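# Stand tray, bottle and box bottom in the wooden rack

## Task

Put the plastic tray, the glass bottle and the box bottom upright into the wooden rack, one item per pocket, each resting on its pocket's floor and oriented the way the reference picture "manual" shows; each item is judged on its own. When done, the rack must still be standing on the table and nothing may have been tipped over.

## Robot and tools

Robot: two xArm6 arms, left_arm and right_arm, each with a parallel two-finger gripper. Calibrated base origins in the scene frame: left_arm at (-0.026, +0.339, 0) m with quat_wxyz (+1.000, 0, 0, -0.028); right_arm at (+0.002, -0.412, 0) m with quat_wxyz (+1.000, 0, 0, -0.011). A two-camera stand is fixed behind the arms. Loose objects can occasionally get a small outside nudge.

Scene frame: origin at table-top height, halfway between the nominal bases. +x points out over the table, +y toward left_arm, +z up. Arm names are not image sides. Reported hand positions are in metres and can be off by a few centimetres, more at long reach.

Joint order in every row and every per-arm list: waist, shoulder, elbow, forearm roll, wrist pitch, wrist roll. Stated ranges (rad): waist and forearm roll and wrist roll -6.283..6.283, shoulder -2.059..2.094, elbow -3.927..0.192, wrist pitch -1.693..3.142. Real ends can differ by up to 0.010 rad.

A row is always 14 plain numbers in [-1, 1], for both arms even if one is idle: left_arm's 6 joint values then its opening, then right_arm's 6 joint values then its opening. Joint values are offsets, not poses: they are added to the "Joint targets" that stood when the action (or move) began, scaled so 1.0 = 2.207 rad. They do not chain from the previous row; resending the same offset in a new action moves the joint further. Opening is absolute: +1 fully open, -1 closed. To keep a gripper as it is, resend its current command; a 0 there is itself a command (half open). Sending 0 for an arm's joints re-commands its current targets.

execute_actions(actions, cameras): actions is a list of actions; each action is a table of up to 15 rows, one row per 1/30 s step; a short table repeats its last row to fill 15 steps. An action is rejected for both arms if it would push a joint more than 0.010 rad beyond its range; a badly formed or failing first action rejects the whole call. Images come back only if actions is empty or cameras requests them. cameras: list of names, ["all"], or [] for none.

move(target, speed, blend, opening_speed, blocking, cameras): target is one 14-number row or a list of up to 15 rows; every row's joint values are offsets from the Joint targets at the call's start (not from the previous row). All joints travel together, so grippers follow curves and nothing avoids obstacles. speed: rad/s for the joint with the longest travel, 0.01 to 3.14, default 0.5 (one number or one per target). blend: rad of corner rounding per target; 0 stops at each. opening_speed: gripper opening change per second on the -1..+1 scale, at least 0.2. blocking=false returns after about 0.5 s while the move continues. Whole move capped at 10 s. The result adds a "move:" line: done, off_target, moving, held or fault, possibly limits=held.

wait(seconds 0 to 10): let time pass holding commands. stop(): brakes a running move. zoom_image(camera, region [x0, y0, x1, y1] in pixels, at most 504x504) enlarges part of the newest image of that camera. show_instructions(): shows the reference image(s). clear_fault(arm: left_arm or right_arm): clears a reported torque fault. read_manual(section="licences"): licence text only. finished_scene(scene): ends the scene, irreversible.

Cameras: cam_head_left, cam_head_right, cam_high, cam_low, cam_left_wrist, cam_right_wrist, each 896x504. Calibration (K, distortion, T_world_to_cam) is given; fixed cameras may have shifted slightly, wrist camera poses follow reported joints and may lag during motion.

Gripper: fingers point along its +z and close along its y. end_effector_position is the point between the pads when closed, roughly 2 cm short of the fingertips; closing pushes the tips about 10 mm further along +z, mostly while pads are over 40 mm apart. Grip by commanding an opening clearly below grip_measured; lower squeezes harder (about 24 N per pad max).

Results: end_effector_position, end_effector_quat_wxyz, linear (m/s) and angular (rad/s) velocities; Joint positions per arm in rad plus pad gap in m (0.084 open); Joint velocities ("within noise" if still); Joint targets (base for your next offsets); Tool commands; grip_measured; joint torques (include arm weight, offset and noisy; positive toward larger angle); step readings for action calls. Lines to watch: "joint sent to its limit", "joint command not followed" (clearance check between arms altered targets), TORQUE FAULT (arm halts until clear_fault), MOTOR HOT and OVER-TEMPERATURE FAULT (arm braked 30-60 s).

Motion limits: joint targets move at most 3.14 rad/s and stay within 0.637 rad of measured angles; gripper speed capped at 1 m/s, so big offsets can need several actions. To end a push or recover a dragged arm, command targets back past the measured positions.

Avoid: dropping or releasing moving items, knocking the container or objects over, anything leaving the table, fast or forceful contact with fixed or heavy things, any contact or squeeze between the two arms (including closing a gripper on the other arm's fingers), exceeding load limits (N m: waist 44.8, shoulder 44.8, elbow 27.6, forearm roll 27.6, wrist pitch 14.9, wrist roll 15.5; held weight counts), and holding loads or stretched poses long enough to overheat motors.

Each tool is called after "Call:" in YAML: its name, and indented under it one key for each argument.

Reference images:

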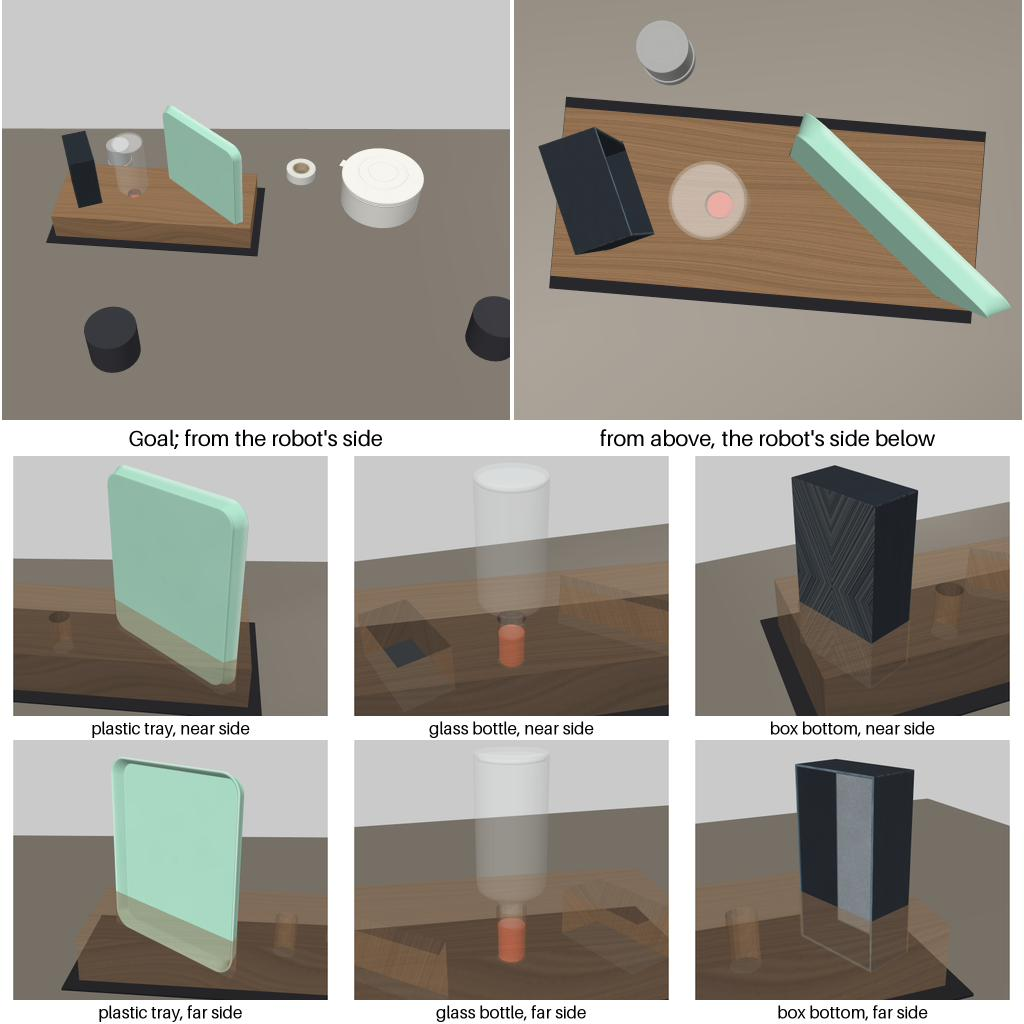

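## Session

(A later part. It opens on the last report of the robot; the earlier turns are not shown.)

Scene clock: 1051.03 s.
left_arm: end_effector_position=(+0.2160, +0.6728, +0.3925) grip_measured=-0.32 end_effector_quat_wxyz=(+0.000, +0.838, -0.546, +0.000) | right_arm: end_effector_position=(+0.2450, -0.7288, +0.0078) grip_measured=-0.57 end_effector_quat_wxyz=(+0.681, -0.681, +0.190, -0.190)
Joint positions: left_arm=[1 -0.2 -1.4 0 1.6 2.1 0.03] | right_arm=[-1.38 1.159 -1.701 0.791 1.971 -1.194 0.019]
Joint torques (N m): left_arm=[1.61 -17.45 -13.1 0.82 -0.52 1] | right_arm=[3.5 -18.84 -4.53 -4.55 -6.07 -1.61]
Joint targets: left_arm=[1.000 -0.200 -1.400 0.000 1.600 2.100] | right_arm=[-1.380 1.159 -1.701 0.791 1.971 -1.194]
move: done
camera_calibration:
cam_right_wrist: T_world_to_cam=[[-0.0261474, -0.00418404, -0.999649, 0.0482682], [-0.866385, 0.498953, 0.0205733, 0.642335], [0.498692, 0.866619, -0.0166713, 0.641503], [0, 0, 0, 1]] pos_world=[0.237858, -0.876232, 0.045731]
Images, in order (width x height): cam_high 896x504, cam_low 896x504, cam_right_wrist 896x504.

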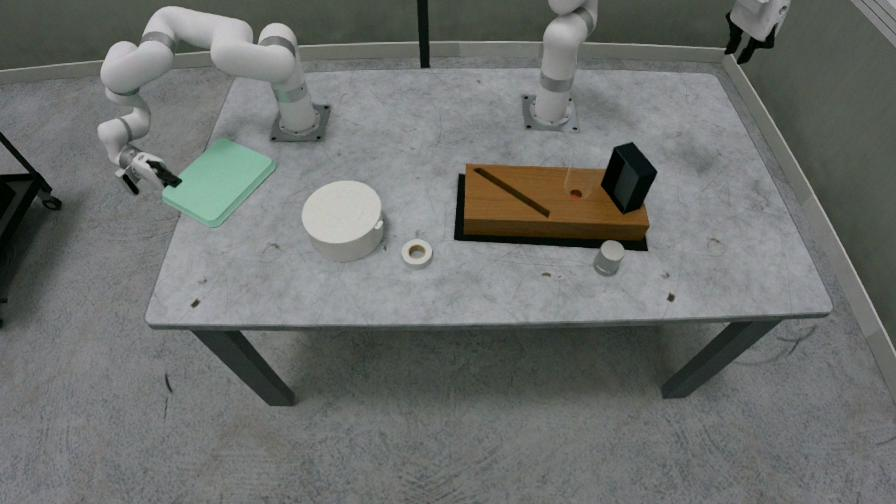

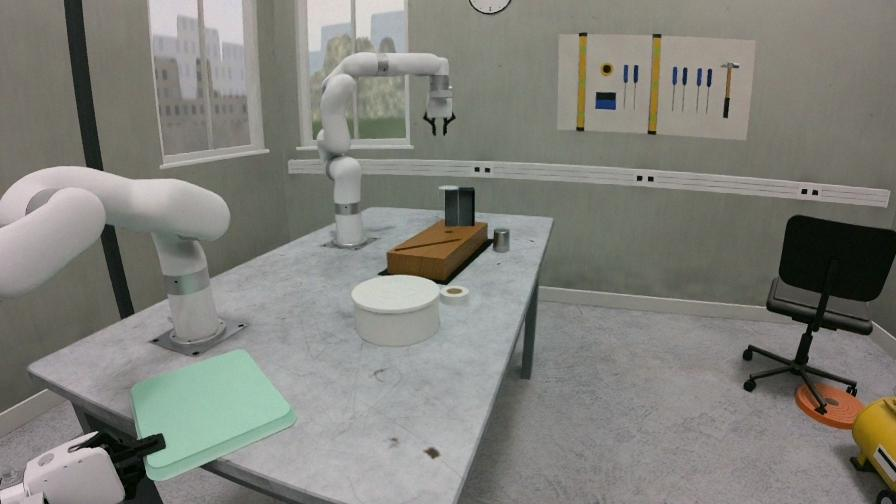

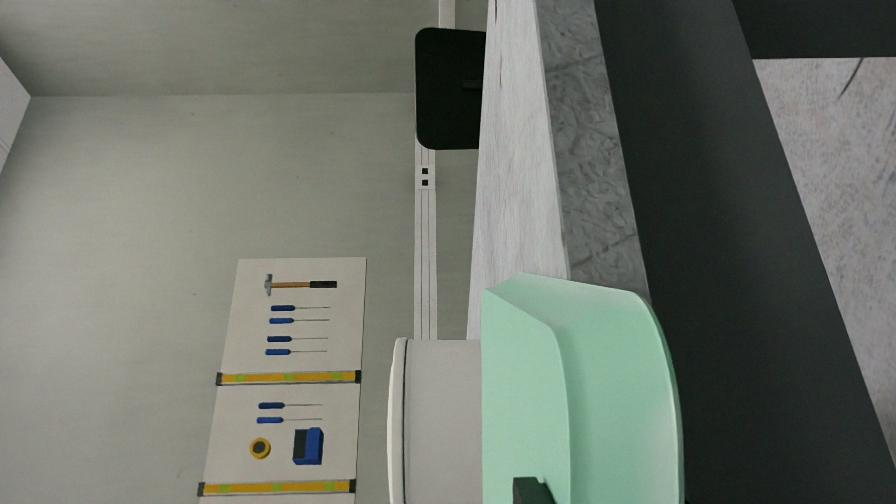

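Call:
move:
  target: [0,0,0,0,0,0,-0.3,0,-0.04087,0.02827,0.00394,0.00884,0.00974,-1]
  speed: 0.05
  cameras: ["cam_right_wrist","cam_low","cam_high"]

Scene clock: 1060.17 s.
left_arm: end_effector_position=(+0.2160, +0.6728, +0.3925) grip_measured=-0.32 end_effector_quat_wxyz=(+0.000, +0.838, -0.546, +0.000) | right_arm: end_effector_position=(+0.2463, -0.7296, +0.0403) grip_measured=-0.61 end_effector_quat_wxyz=(+0.681, -0.681, +0.190, -0.190)
Joint positions: left_arm=[1 -0.2 -1.4 0 1.6 2.1 0.03] | right_arm=[-1.38 1.069 -1.639 0.8 1.991 -1.173 0.017]
Joint torques (N m): left_arm=[1.56 -17.48 -13.16 0.82 -0.45 0.98] | right_arm=[-2.23 -35.59 -4.74 4.41 5.53 2.29]
Joint targets: left_arm=[1.000 -0.200 -1.400 0.000 1.600 2.100] | right_arm=[-1.380 1.069 -1.639 0.800 1.991 -1.173]
move: done
camera_calibration:
cam_right_wrist: T_world_to_cam=[[-0.026026, -0.00437171, -0.999652, 0.0806943], [-0.866388, 0.498955, 0.0203744, 0.643206], [0.498692, 0.866617, -0.0167734, 0.642098], [0, 0, 0, 1]] pos_world=[0.239158, -0.877031, 0.0783314]
Images, in order (width x height): cam_high 896x504, cam_low 896x504, cam_right_wrist 896x504.

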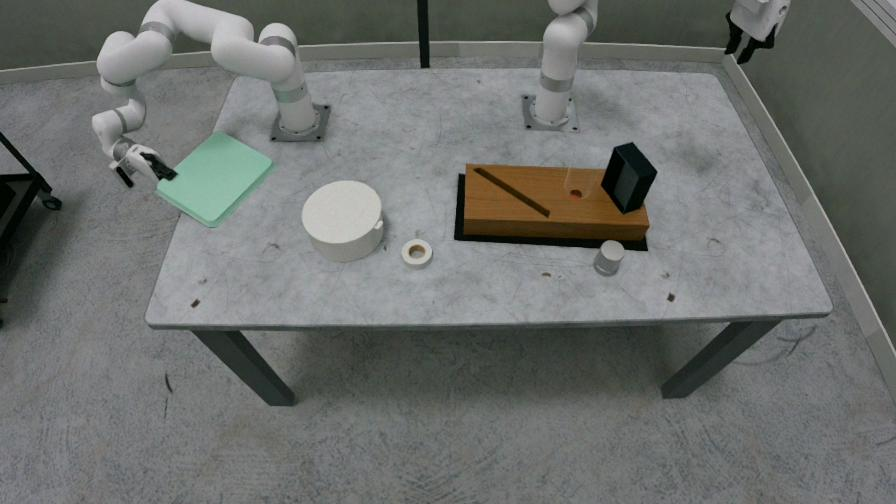

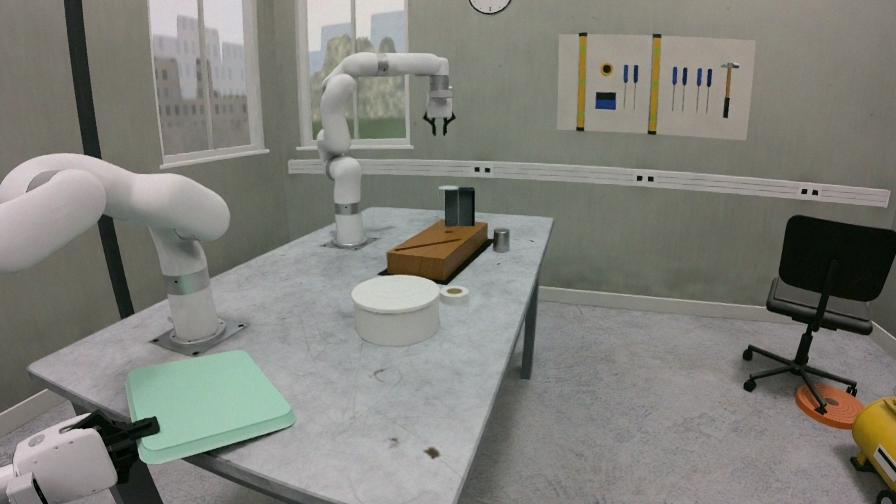

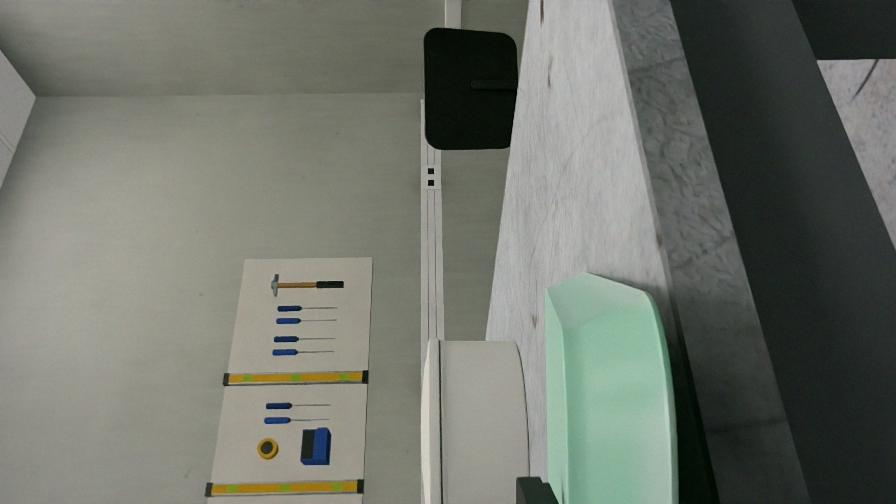

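Call:
move:
  target: [0,0,0,0,0,0,-0.3,-0.00748,-0.12623,0.03666,0.03593,0.06153,0.07667,-1]
  speed: 0.15
  cameras: ["cam_right_wrist","cam_low","cam_high","cam_head_right"]

Scene clock: 1074.83 s.
left_arm: end_effector_position=(+0.2160, +0.6728, +0.3925) grip_measured=-0.32 end_effector_quat_wxyz=(+0.000, +0.838, -0.546, +0.000) | right_arm: end_effector_position=(+0.2517, -0.7473, +0.1732) grip_measured=-0.69 end_effector_quat_wxyz=(+0.681, -0.678, +0.196, -0.195)
Joint positions: left_arm=[1 -0.2 -1.4 0 1.6 2.1 0.03] | right_arm=[-1.396 0.79 -1.558 0.879 2.126 -1.004 0.014]
Joint torques (N m): left_arm=[1.44 -17.08 -13.09 0.93 -0.41 1.09] | right_arm=[-2.92 -34.81 -5.9 5.26 5.98 2.3]
Joint targets: left_arm=[1.000 -0.200 -1.400 0.000 1.600 2.100] | right_arm=[-1.396 0.790 -1.558 0.879 2.126 -1.004]
move: done
camera_calibration:
cam_right_wrist: T_world_to_cam=[[-0.0262814, 0.000137509, -0.999655, 0.216944], [-0.858433, 0.512427, 0.0226391, 0.661695], [0.512253, 0.858731, -0.0133492, 0.6471], [0, 0, 0, 1]] pos_world=[0.242244, -0.894785, 0.210527]
Images, in order (width x height): cam_head_right 896x504, cam_high 896x504, cam_low 896x504, cam_right_wrist 896x504.

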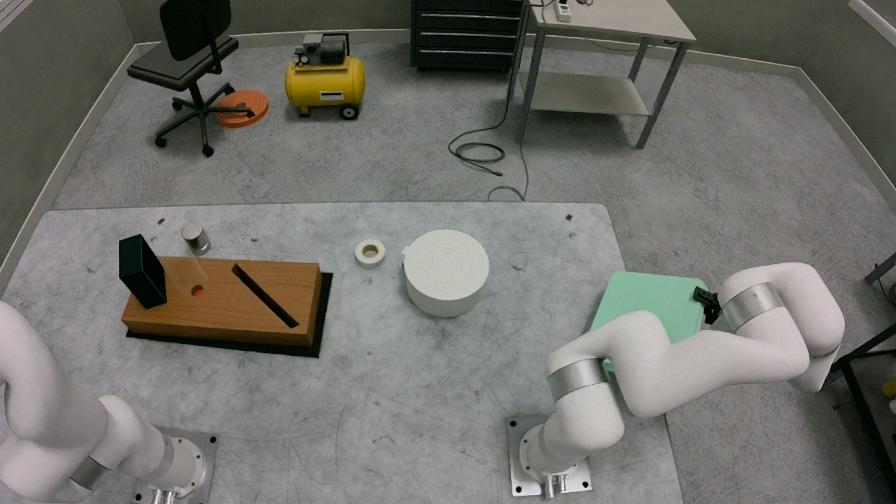

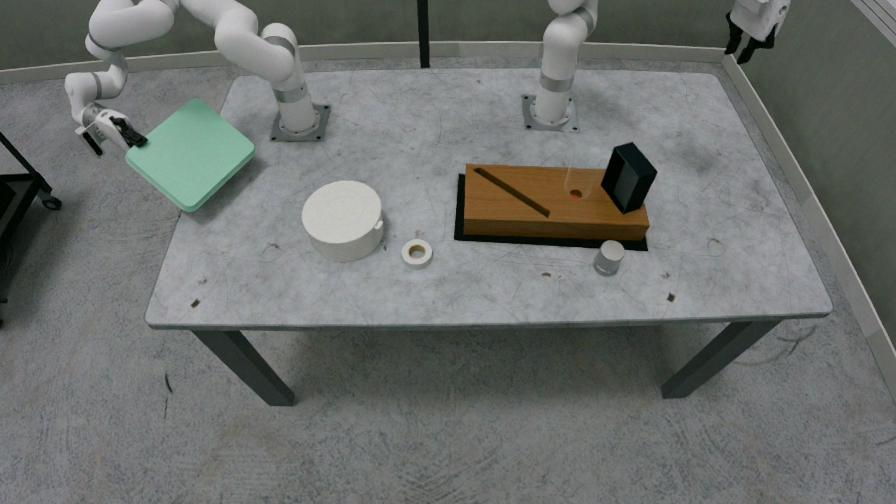

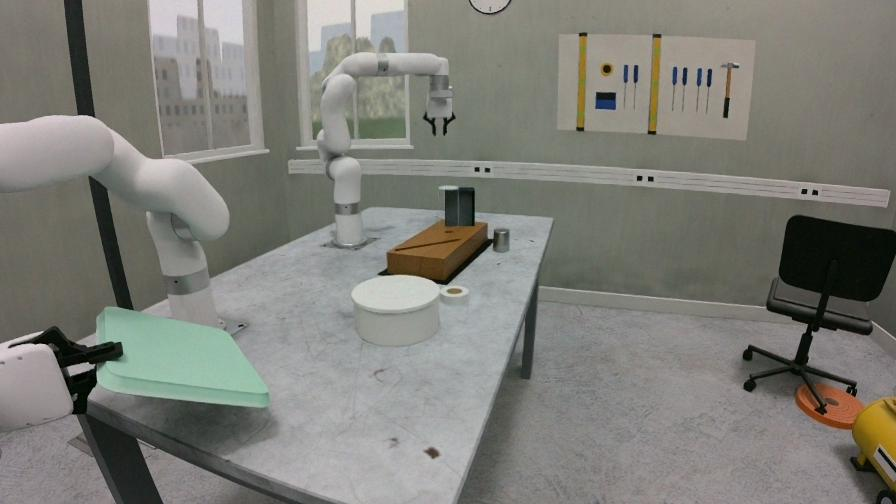

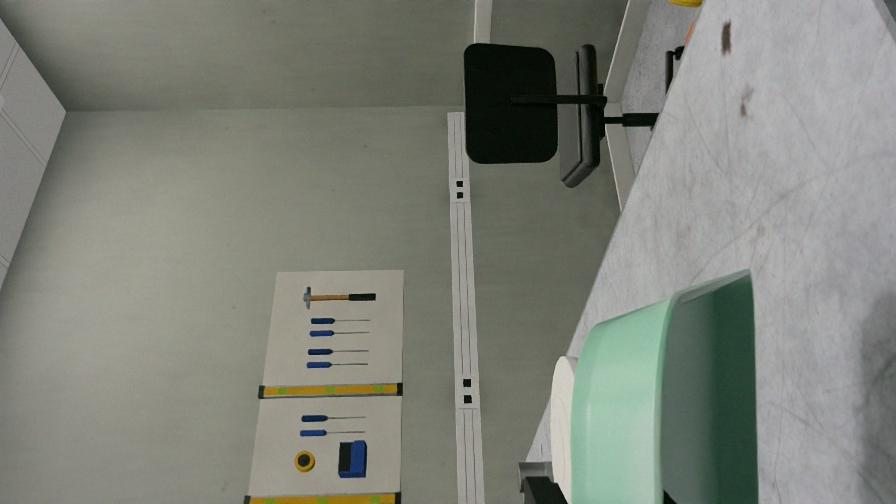

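Call:
move:
  target:
    - [0,0,0,0,0,0,-0.3,-0.00734,-0.12551,0.0367,0.03575,0.06158,0.07698,-1]
    - [0,0,0,0,0,0,-0.3,-0.00734,-0.12551,0.0367,0.03575,0.06158,-0.63475,-1]
  speed: [0.25,0.4]
  blend: [0.03,0]
  cameras: ["cam_right_wrist","cam_low","cam_high","cam_head_right"]

Scene clock: 1086.70 s.
left_arm: end_effector_position=(+0.2160, +0.6728, +0.3925) grip_measured=-0.32 end_effector_quat_wxyz=(+0.000, +0.838, -0.546, +0.000) | right_arm: end_effector_position=(+0.2461, -0.7302, +0.3006) grip_measured=-0.69 end_effector_quat_wxyz=(-0.347, +0.616, +0.347, +0.616)
Joint positions: left_arm=[1 -0.2 -1.4 0 1.6 2.1 0.03] | right_arm=[-1.412 0.513 -1.477 0.958 2.262 -2.405 0.014]
Joint torques (N m): left_arm=[1.46 -17.08 -13.18 0.86 -0.55 1.07] | right_arm=[-2.98 -32.25 -9.94 5.83 5.37 -2.03]
Joint targets: left_arm=[1.000 -0.200 -1.400 0.000 1.600 2.100] | right_arm=[-1.412 0.513 -1.477 0.958 2.262 -2.405]
move: done
camera_calibration:
cam_right_wrist: T_world_to_cam=[[0.846294, -0.532347, -0.0198575, -0.553858], [-0.0286311, -0.00823074, -0.999556, 0.368105], [0.531947, 0.846486, -0.0222073, 0.625818], [0, 0, 0, 1]] pos_world=[0.146364, -0.821561, 0.370842]
Images, in order (width x height): cam_head_right 896x504, cam_high 896x504, cam_low 896x504, cam_right_wrist 896x504.

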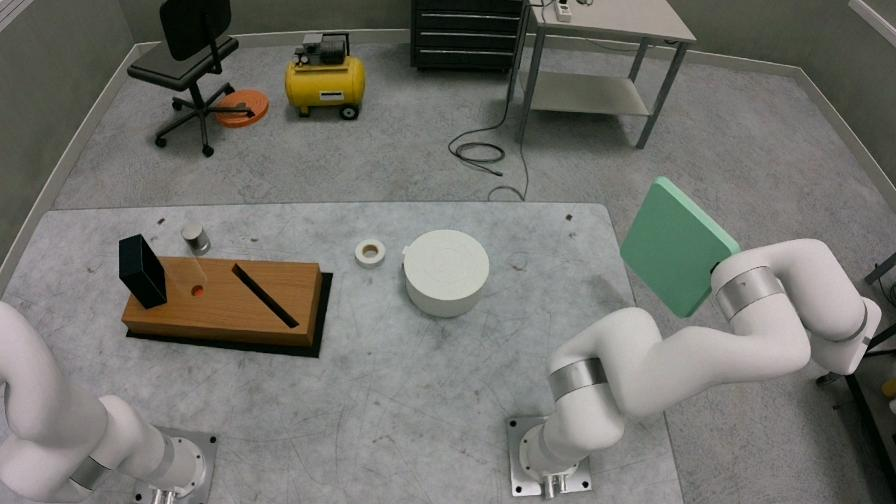

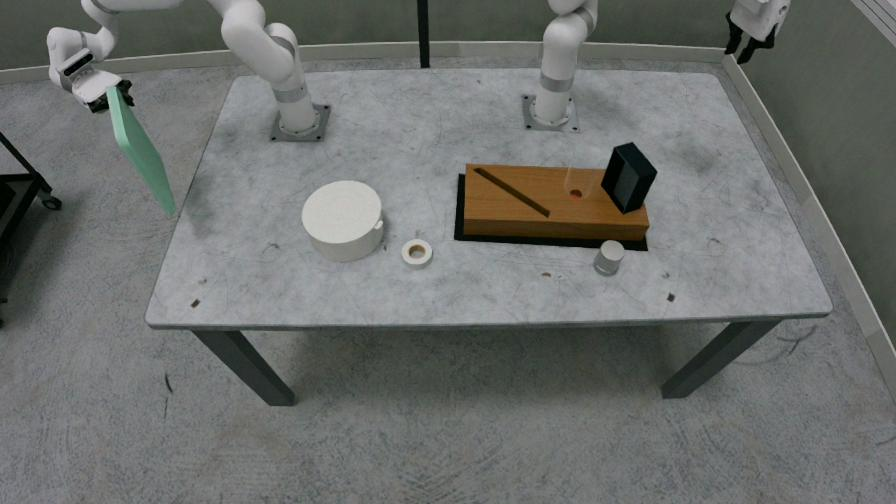

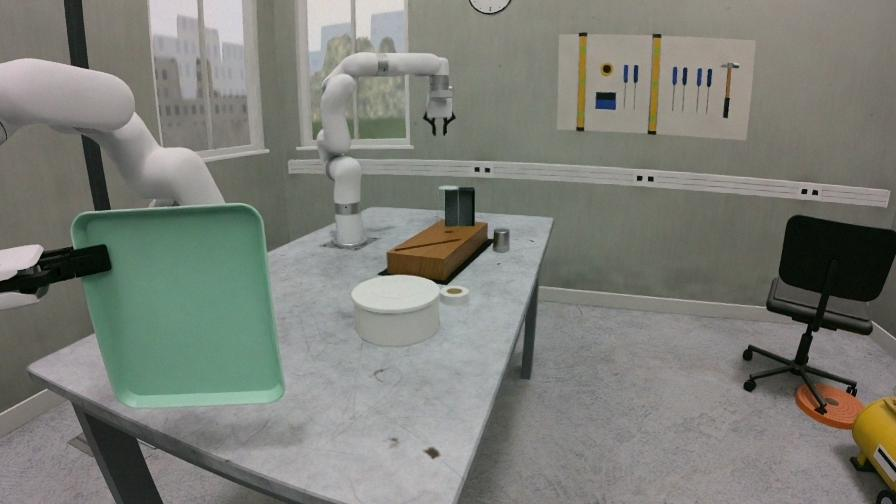

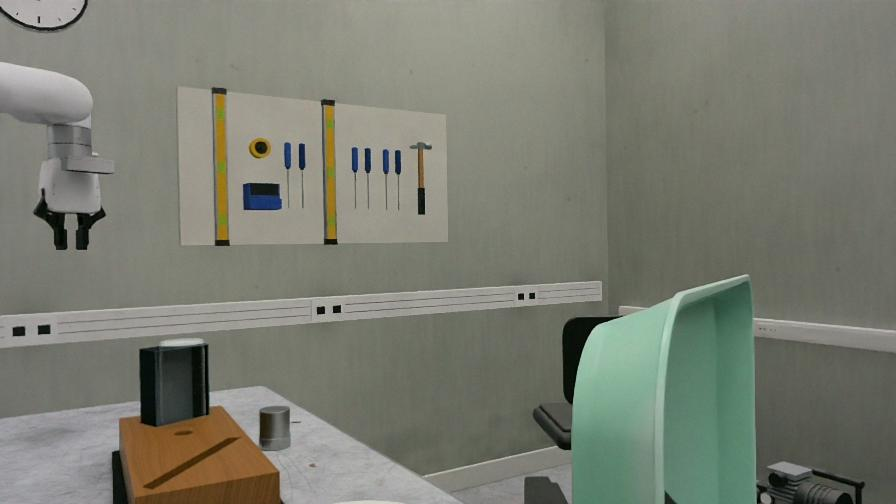

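Call:
move:
  target:
    - [0,0,0,0,0,0,-0.3,0.01427,-0.12678,0.06239,0.06094,0.02293,0.08156,-1]
    - [0,0,0,0,0,0,-0.3,0.21522,-0.41169,0.37952,0.17218,-0.14554,0.11536,-1]
    - [0,0,0,0,0,0,-0.3,0.64943,-0.46498,0.42148,0.39266,-0.50444,0.12184,-1]
    - [0,0,0,0,0,0,-0.3,0.93312,-0.3928,0.34776,0.57571,-0.69094,0.01228,-1]
  speed: [0.3,0.45,0.45,0.45]
  blend: [0.08,0.1,0.1,0]
  cameras: ["cam_right_wrist","cam_low","cam_high","cam_head_right"]

Scene clock: 1144.33 s.
left_arm: end_effector_position=(+0.2160, +0.6728, +0.3925) grip_measured=-0.32 end_effector_quat_wxyz=(+0.000, +0.838, -0.546, +0.000) | right_arm: end_effector_position=(+0.3792, -0.0293, +0.3987) grip_measured=-0.69 end_effector_quat_wxyz=(-0.395, +0.586, +0.395, +0.586)
Joint positions: left_arm=[1 -0.2 -1.4 0 1.6 2.1 0.03] | right_arm=[0.647 -0.354 -0.71 2.228 0.738 -2.377 0.014]
Joint torques (N m): left_arm=[1.26 -16.84 -13.1 0.88 -0.48 1] | right_arm=[3.89 -10.9 -13.67 3.61 -0.05 -2.08]
Joint targets: left_arm=[1.000 -0.200 -1.400 0.000 1.600 2.100] | right_arm=[0.647 -0.354 -0.710 2.228 0.738 -2.377]
move: done
camera_calibration:
cam_right_wrist: T_world_to_cam=[[0.920445, -0.390363, -0.019956, -0.315386], [-0.0271569, -0.0129353, -0.999547, 0.474998], [0.389928, 0.92057, -0.0225073, 0.0201177], [0, 0, 0, 1]] pos_world=[0.29535, -0.13549, 0.468942]
Images, in order (width x height): cam_head_right 896x504, cam_high 896x504, cam_low 896x504, cam_right_wrist 896x504.

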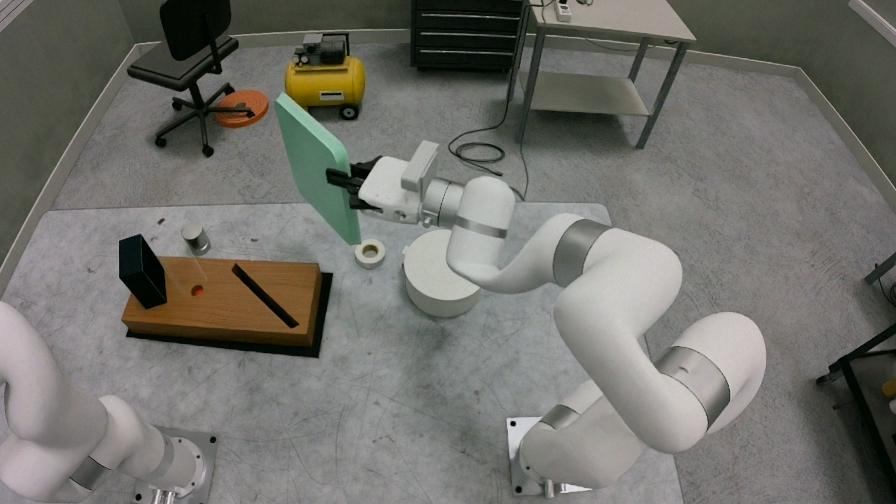

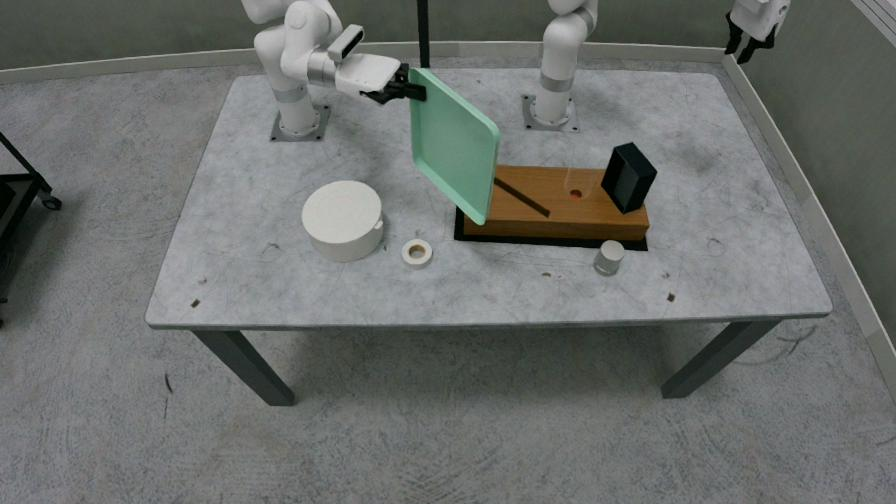

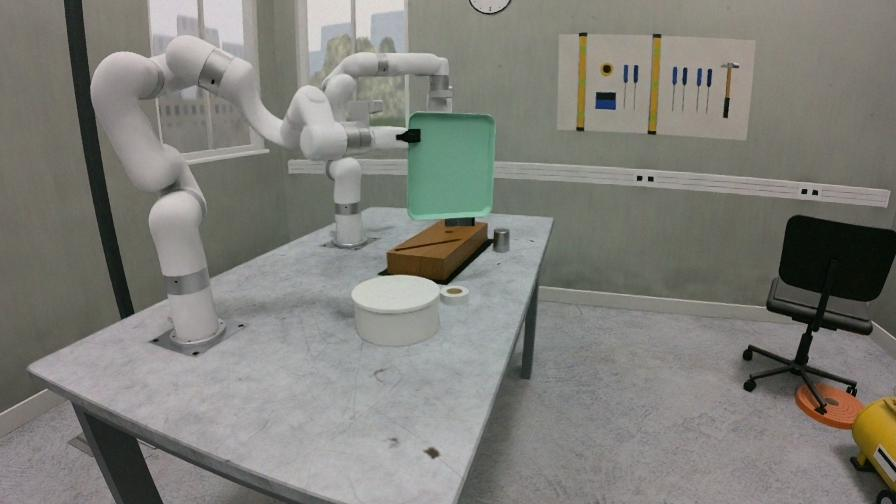

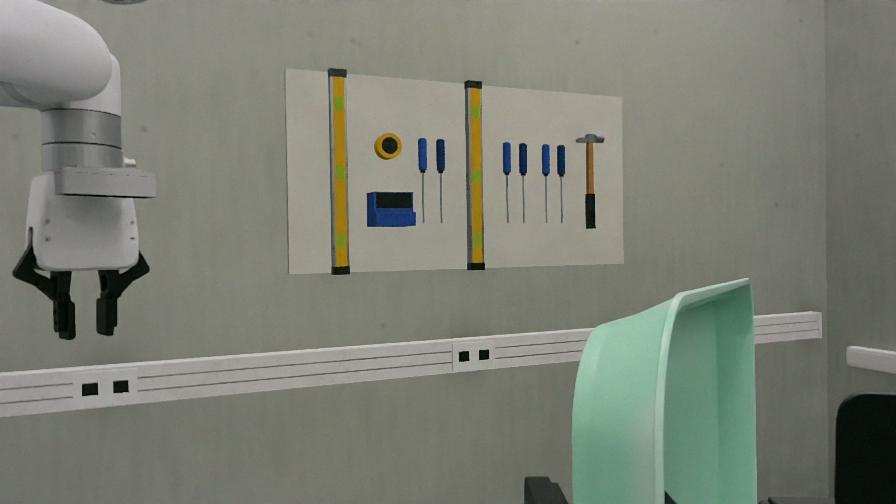

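Call:
move:
  target: [0,0,0,0,0,0,-0.3,0.1758,0.06017,-0.02266,0.20603,-0.04382,-0.17549,-1]
  speed: 0.4
  cameras: ["all"]

Scene clock: 1148.77 s.
left_arm: end_effector_position=(+0.2160, +0.6728, +0.3925) grip_measured=-0.32 end_effector_quat_wxyz=(+0.000, +0.838, -0.546, +0.000) | right_arm: end_effector_position=(+0.2688, +0.0907, +0.3592) grip_measured=-0.69 end_effector_quat_wxyz=(-0.423, +0.567, +0.423, +0.567)
Joint positions: left_arm=[1 -0.2 -1.4 0 1.6 2.1 0.03] | right_arm=[1.035 -0.221 -0.76 2.683 0.641 -2.765 0.014]
Joint torques (N m): left_arm=[1.18 -16.73 -13.16 0.8 -0.46 0.96] | right_arm=[3.62 -13.56 -13.44 3.31 0.63 -2.12]
Joint targets: left_arm=[1.000 -0.200 -1.400 0.000 1.600 2.100] | right_arm=[1.035 -0.221 -0.760 2.683 0.641 -2.765]
move: done
camera_calibration:
cam_left_wrist: T_world_to_cam=[[-0.915228, -0.402776, -0.0113283, 0.505476], [-0.402491, 0.915178, -0.0212286, -0.445303], [0.0189178, -0.0148695, -0.99971, 0.528443], [0, 0, 0, 1]] pos_world=[0.273399, 0.618982, 0.524563]
cam_right_wrist: T_world_to_cam=[[0.953202, -0.301676, -0.0199305, -0.184552], [-0.0258798, -0.0157366, -0.999541, 0.434041], [0.301224, 0.95328, -0.0228075, -0.0272704], [0, 0, 0, 1]] pos_world=[0.195363, -0.0228483, 0.429542]

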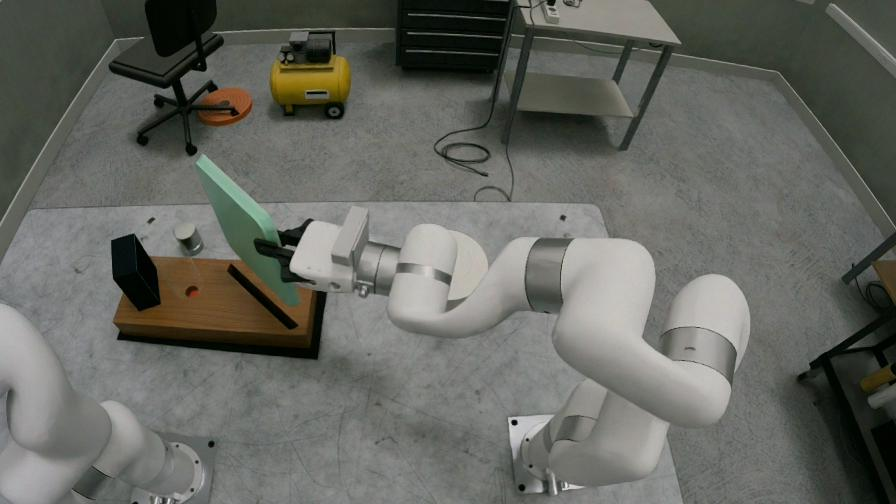

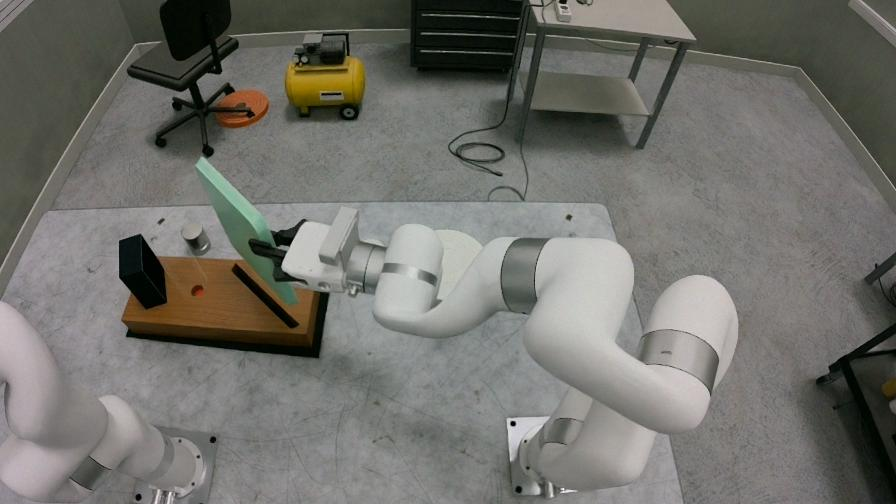

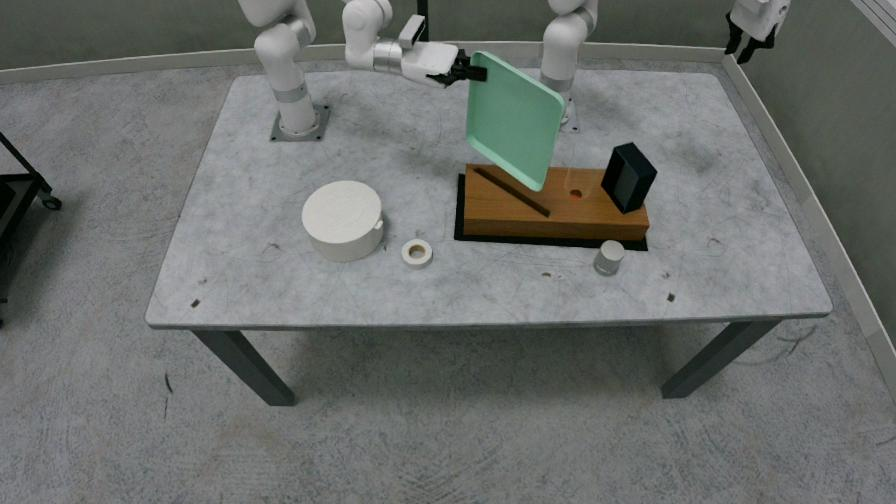

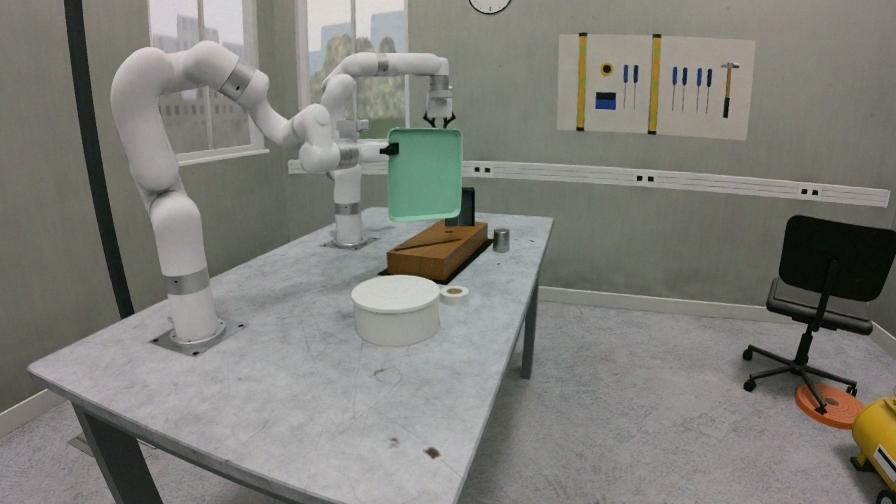

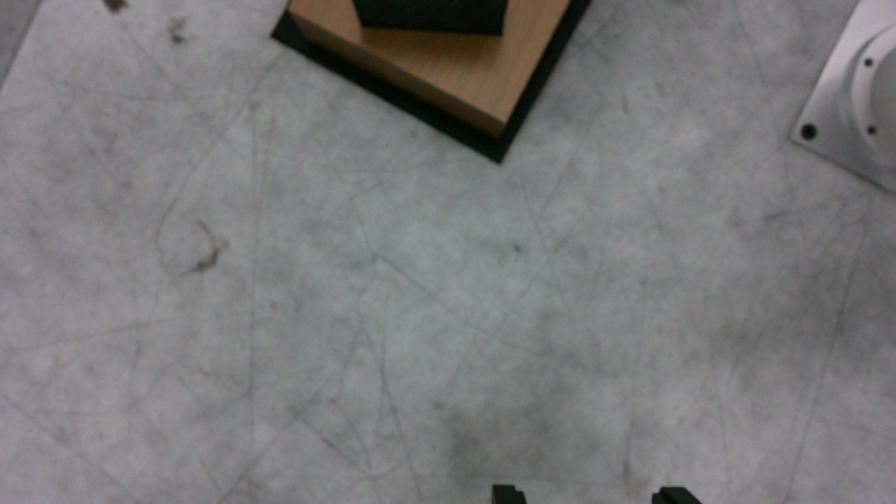

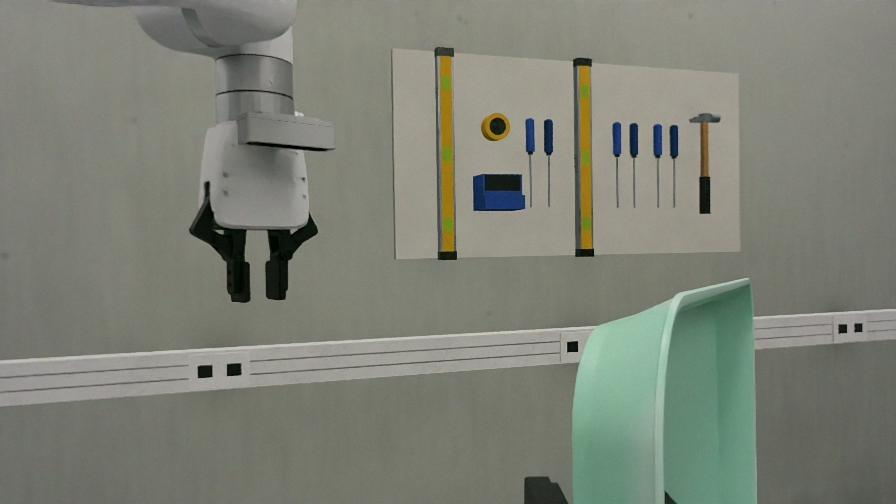

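Call:
zoom_image:
  camera: "cam_high"
  region: [440, 30, 680, 250]

Call:
zoom_image:
  camera: "cam_low"
  region: [360, 110, 520, 290]

Call:
zoom_image:
  camera: "cam_head_left"
  region: [90, 140, 350, 370]

Call:
zoom_image:
  camera: "cam_head_right"
  region: [90, 140, 350, 370]

Scaled by 2.100 from the camera's 896x504 image, which has a finer 1280x720 frame.

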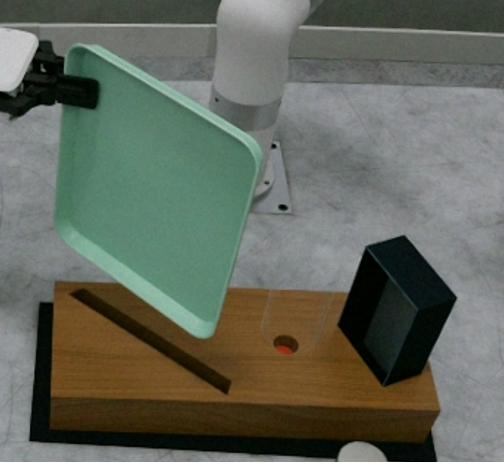

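Scaled by 2.800 from the camera's 896x504 image, which has a finer 1280x720 frame.

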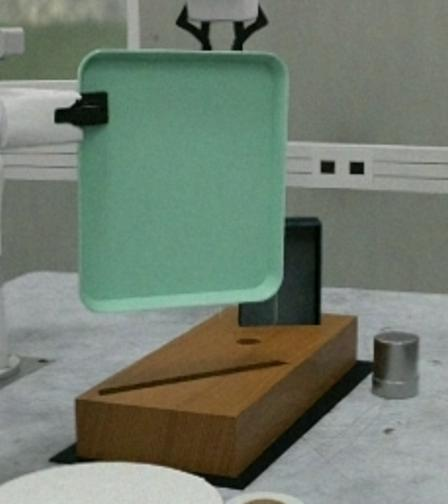

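Scaled by 1.938 from the camera's 896x504 image, which has a finer 1280x720 frame.

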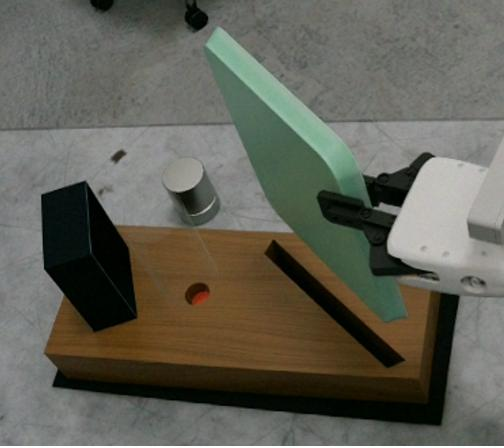

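Scaled by 1.938 from the camera's 896x504 image, which has a finer 1280x720 frame.

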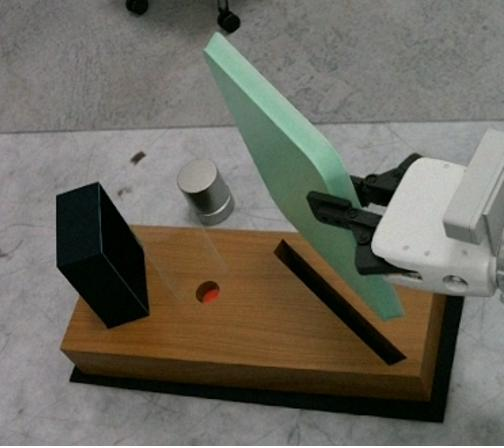

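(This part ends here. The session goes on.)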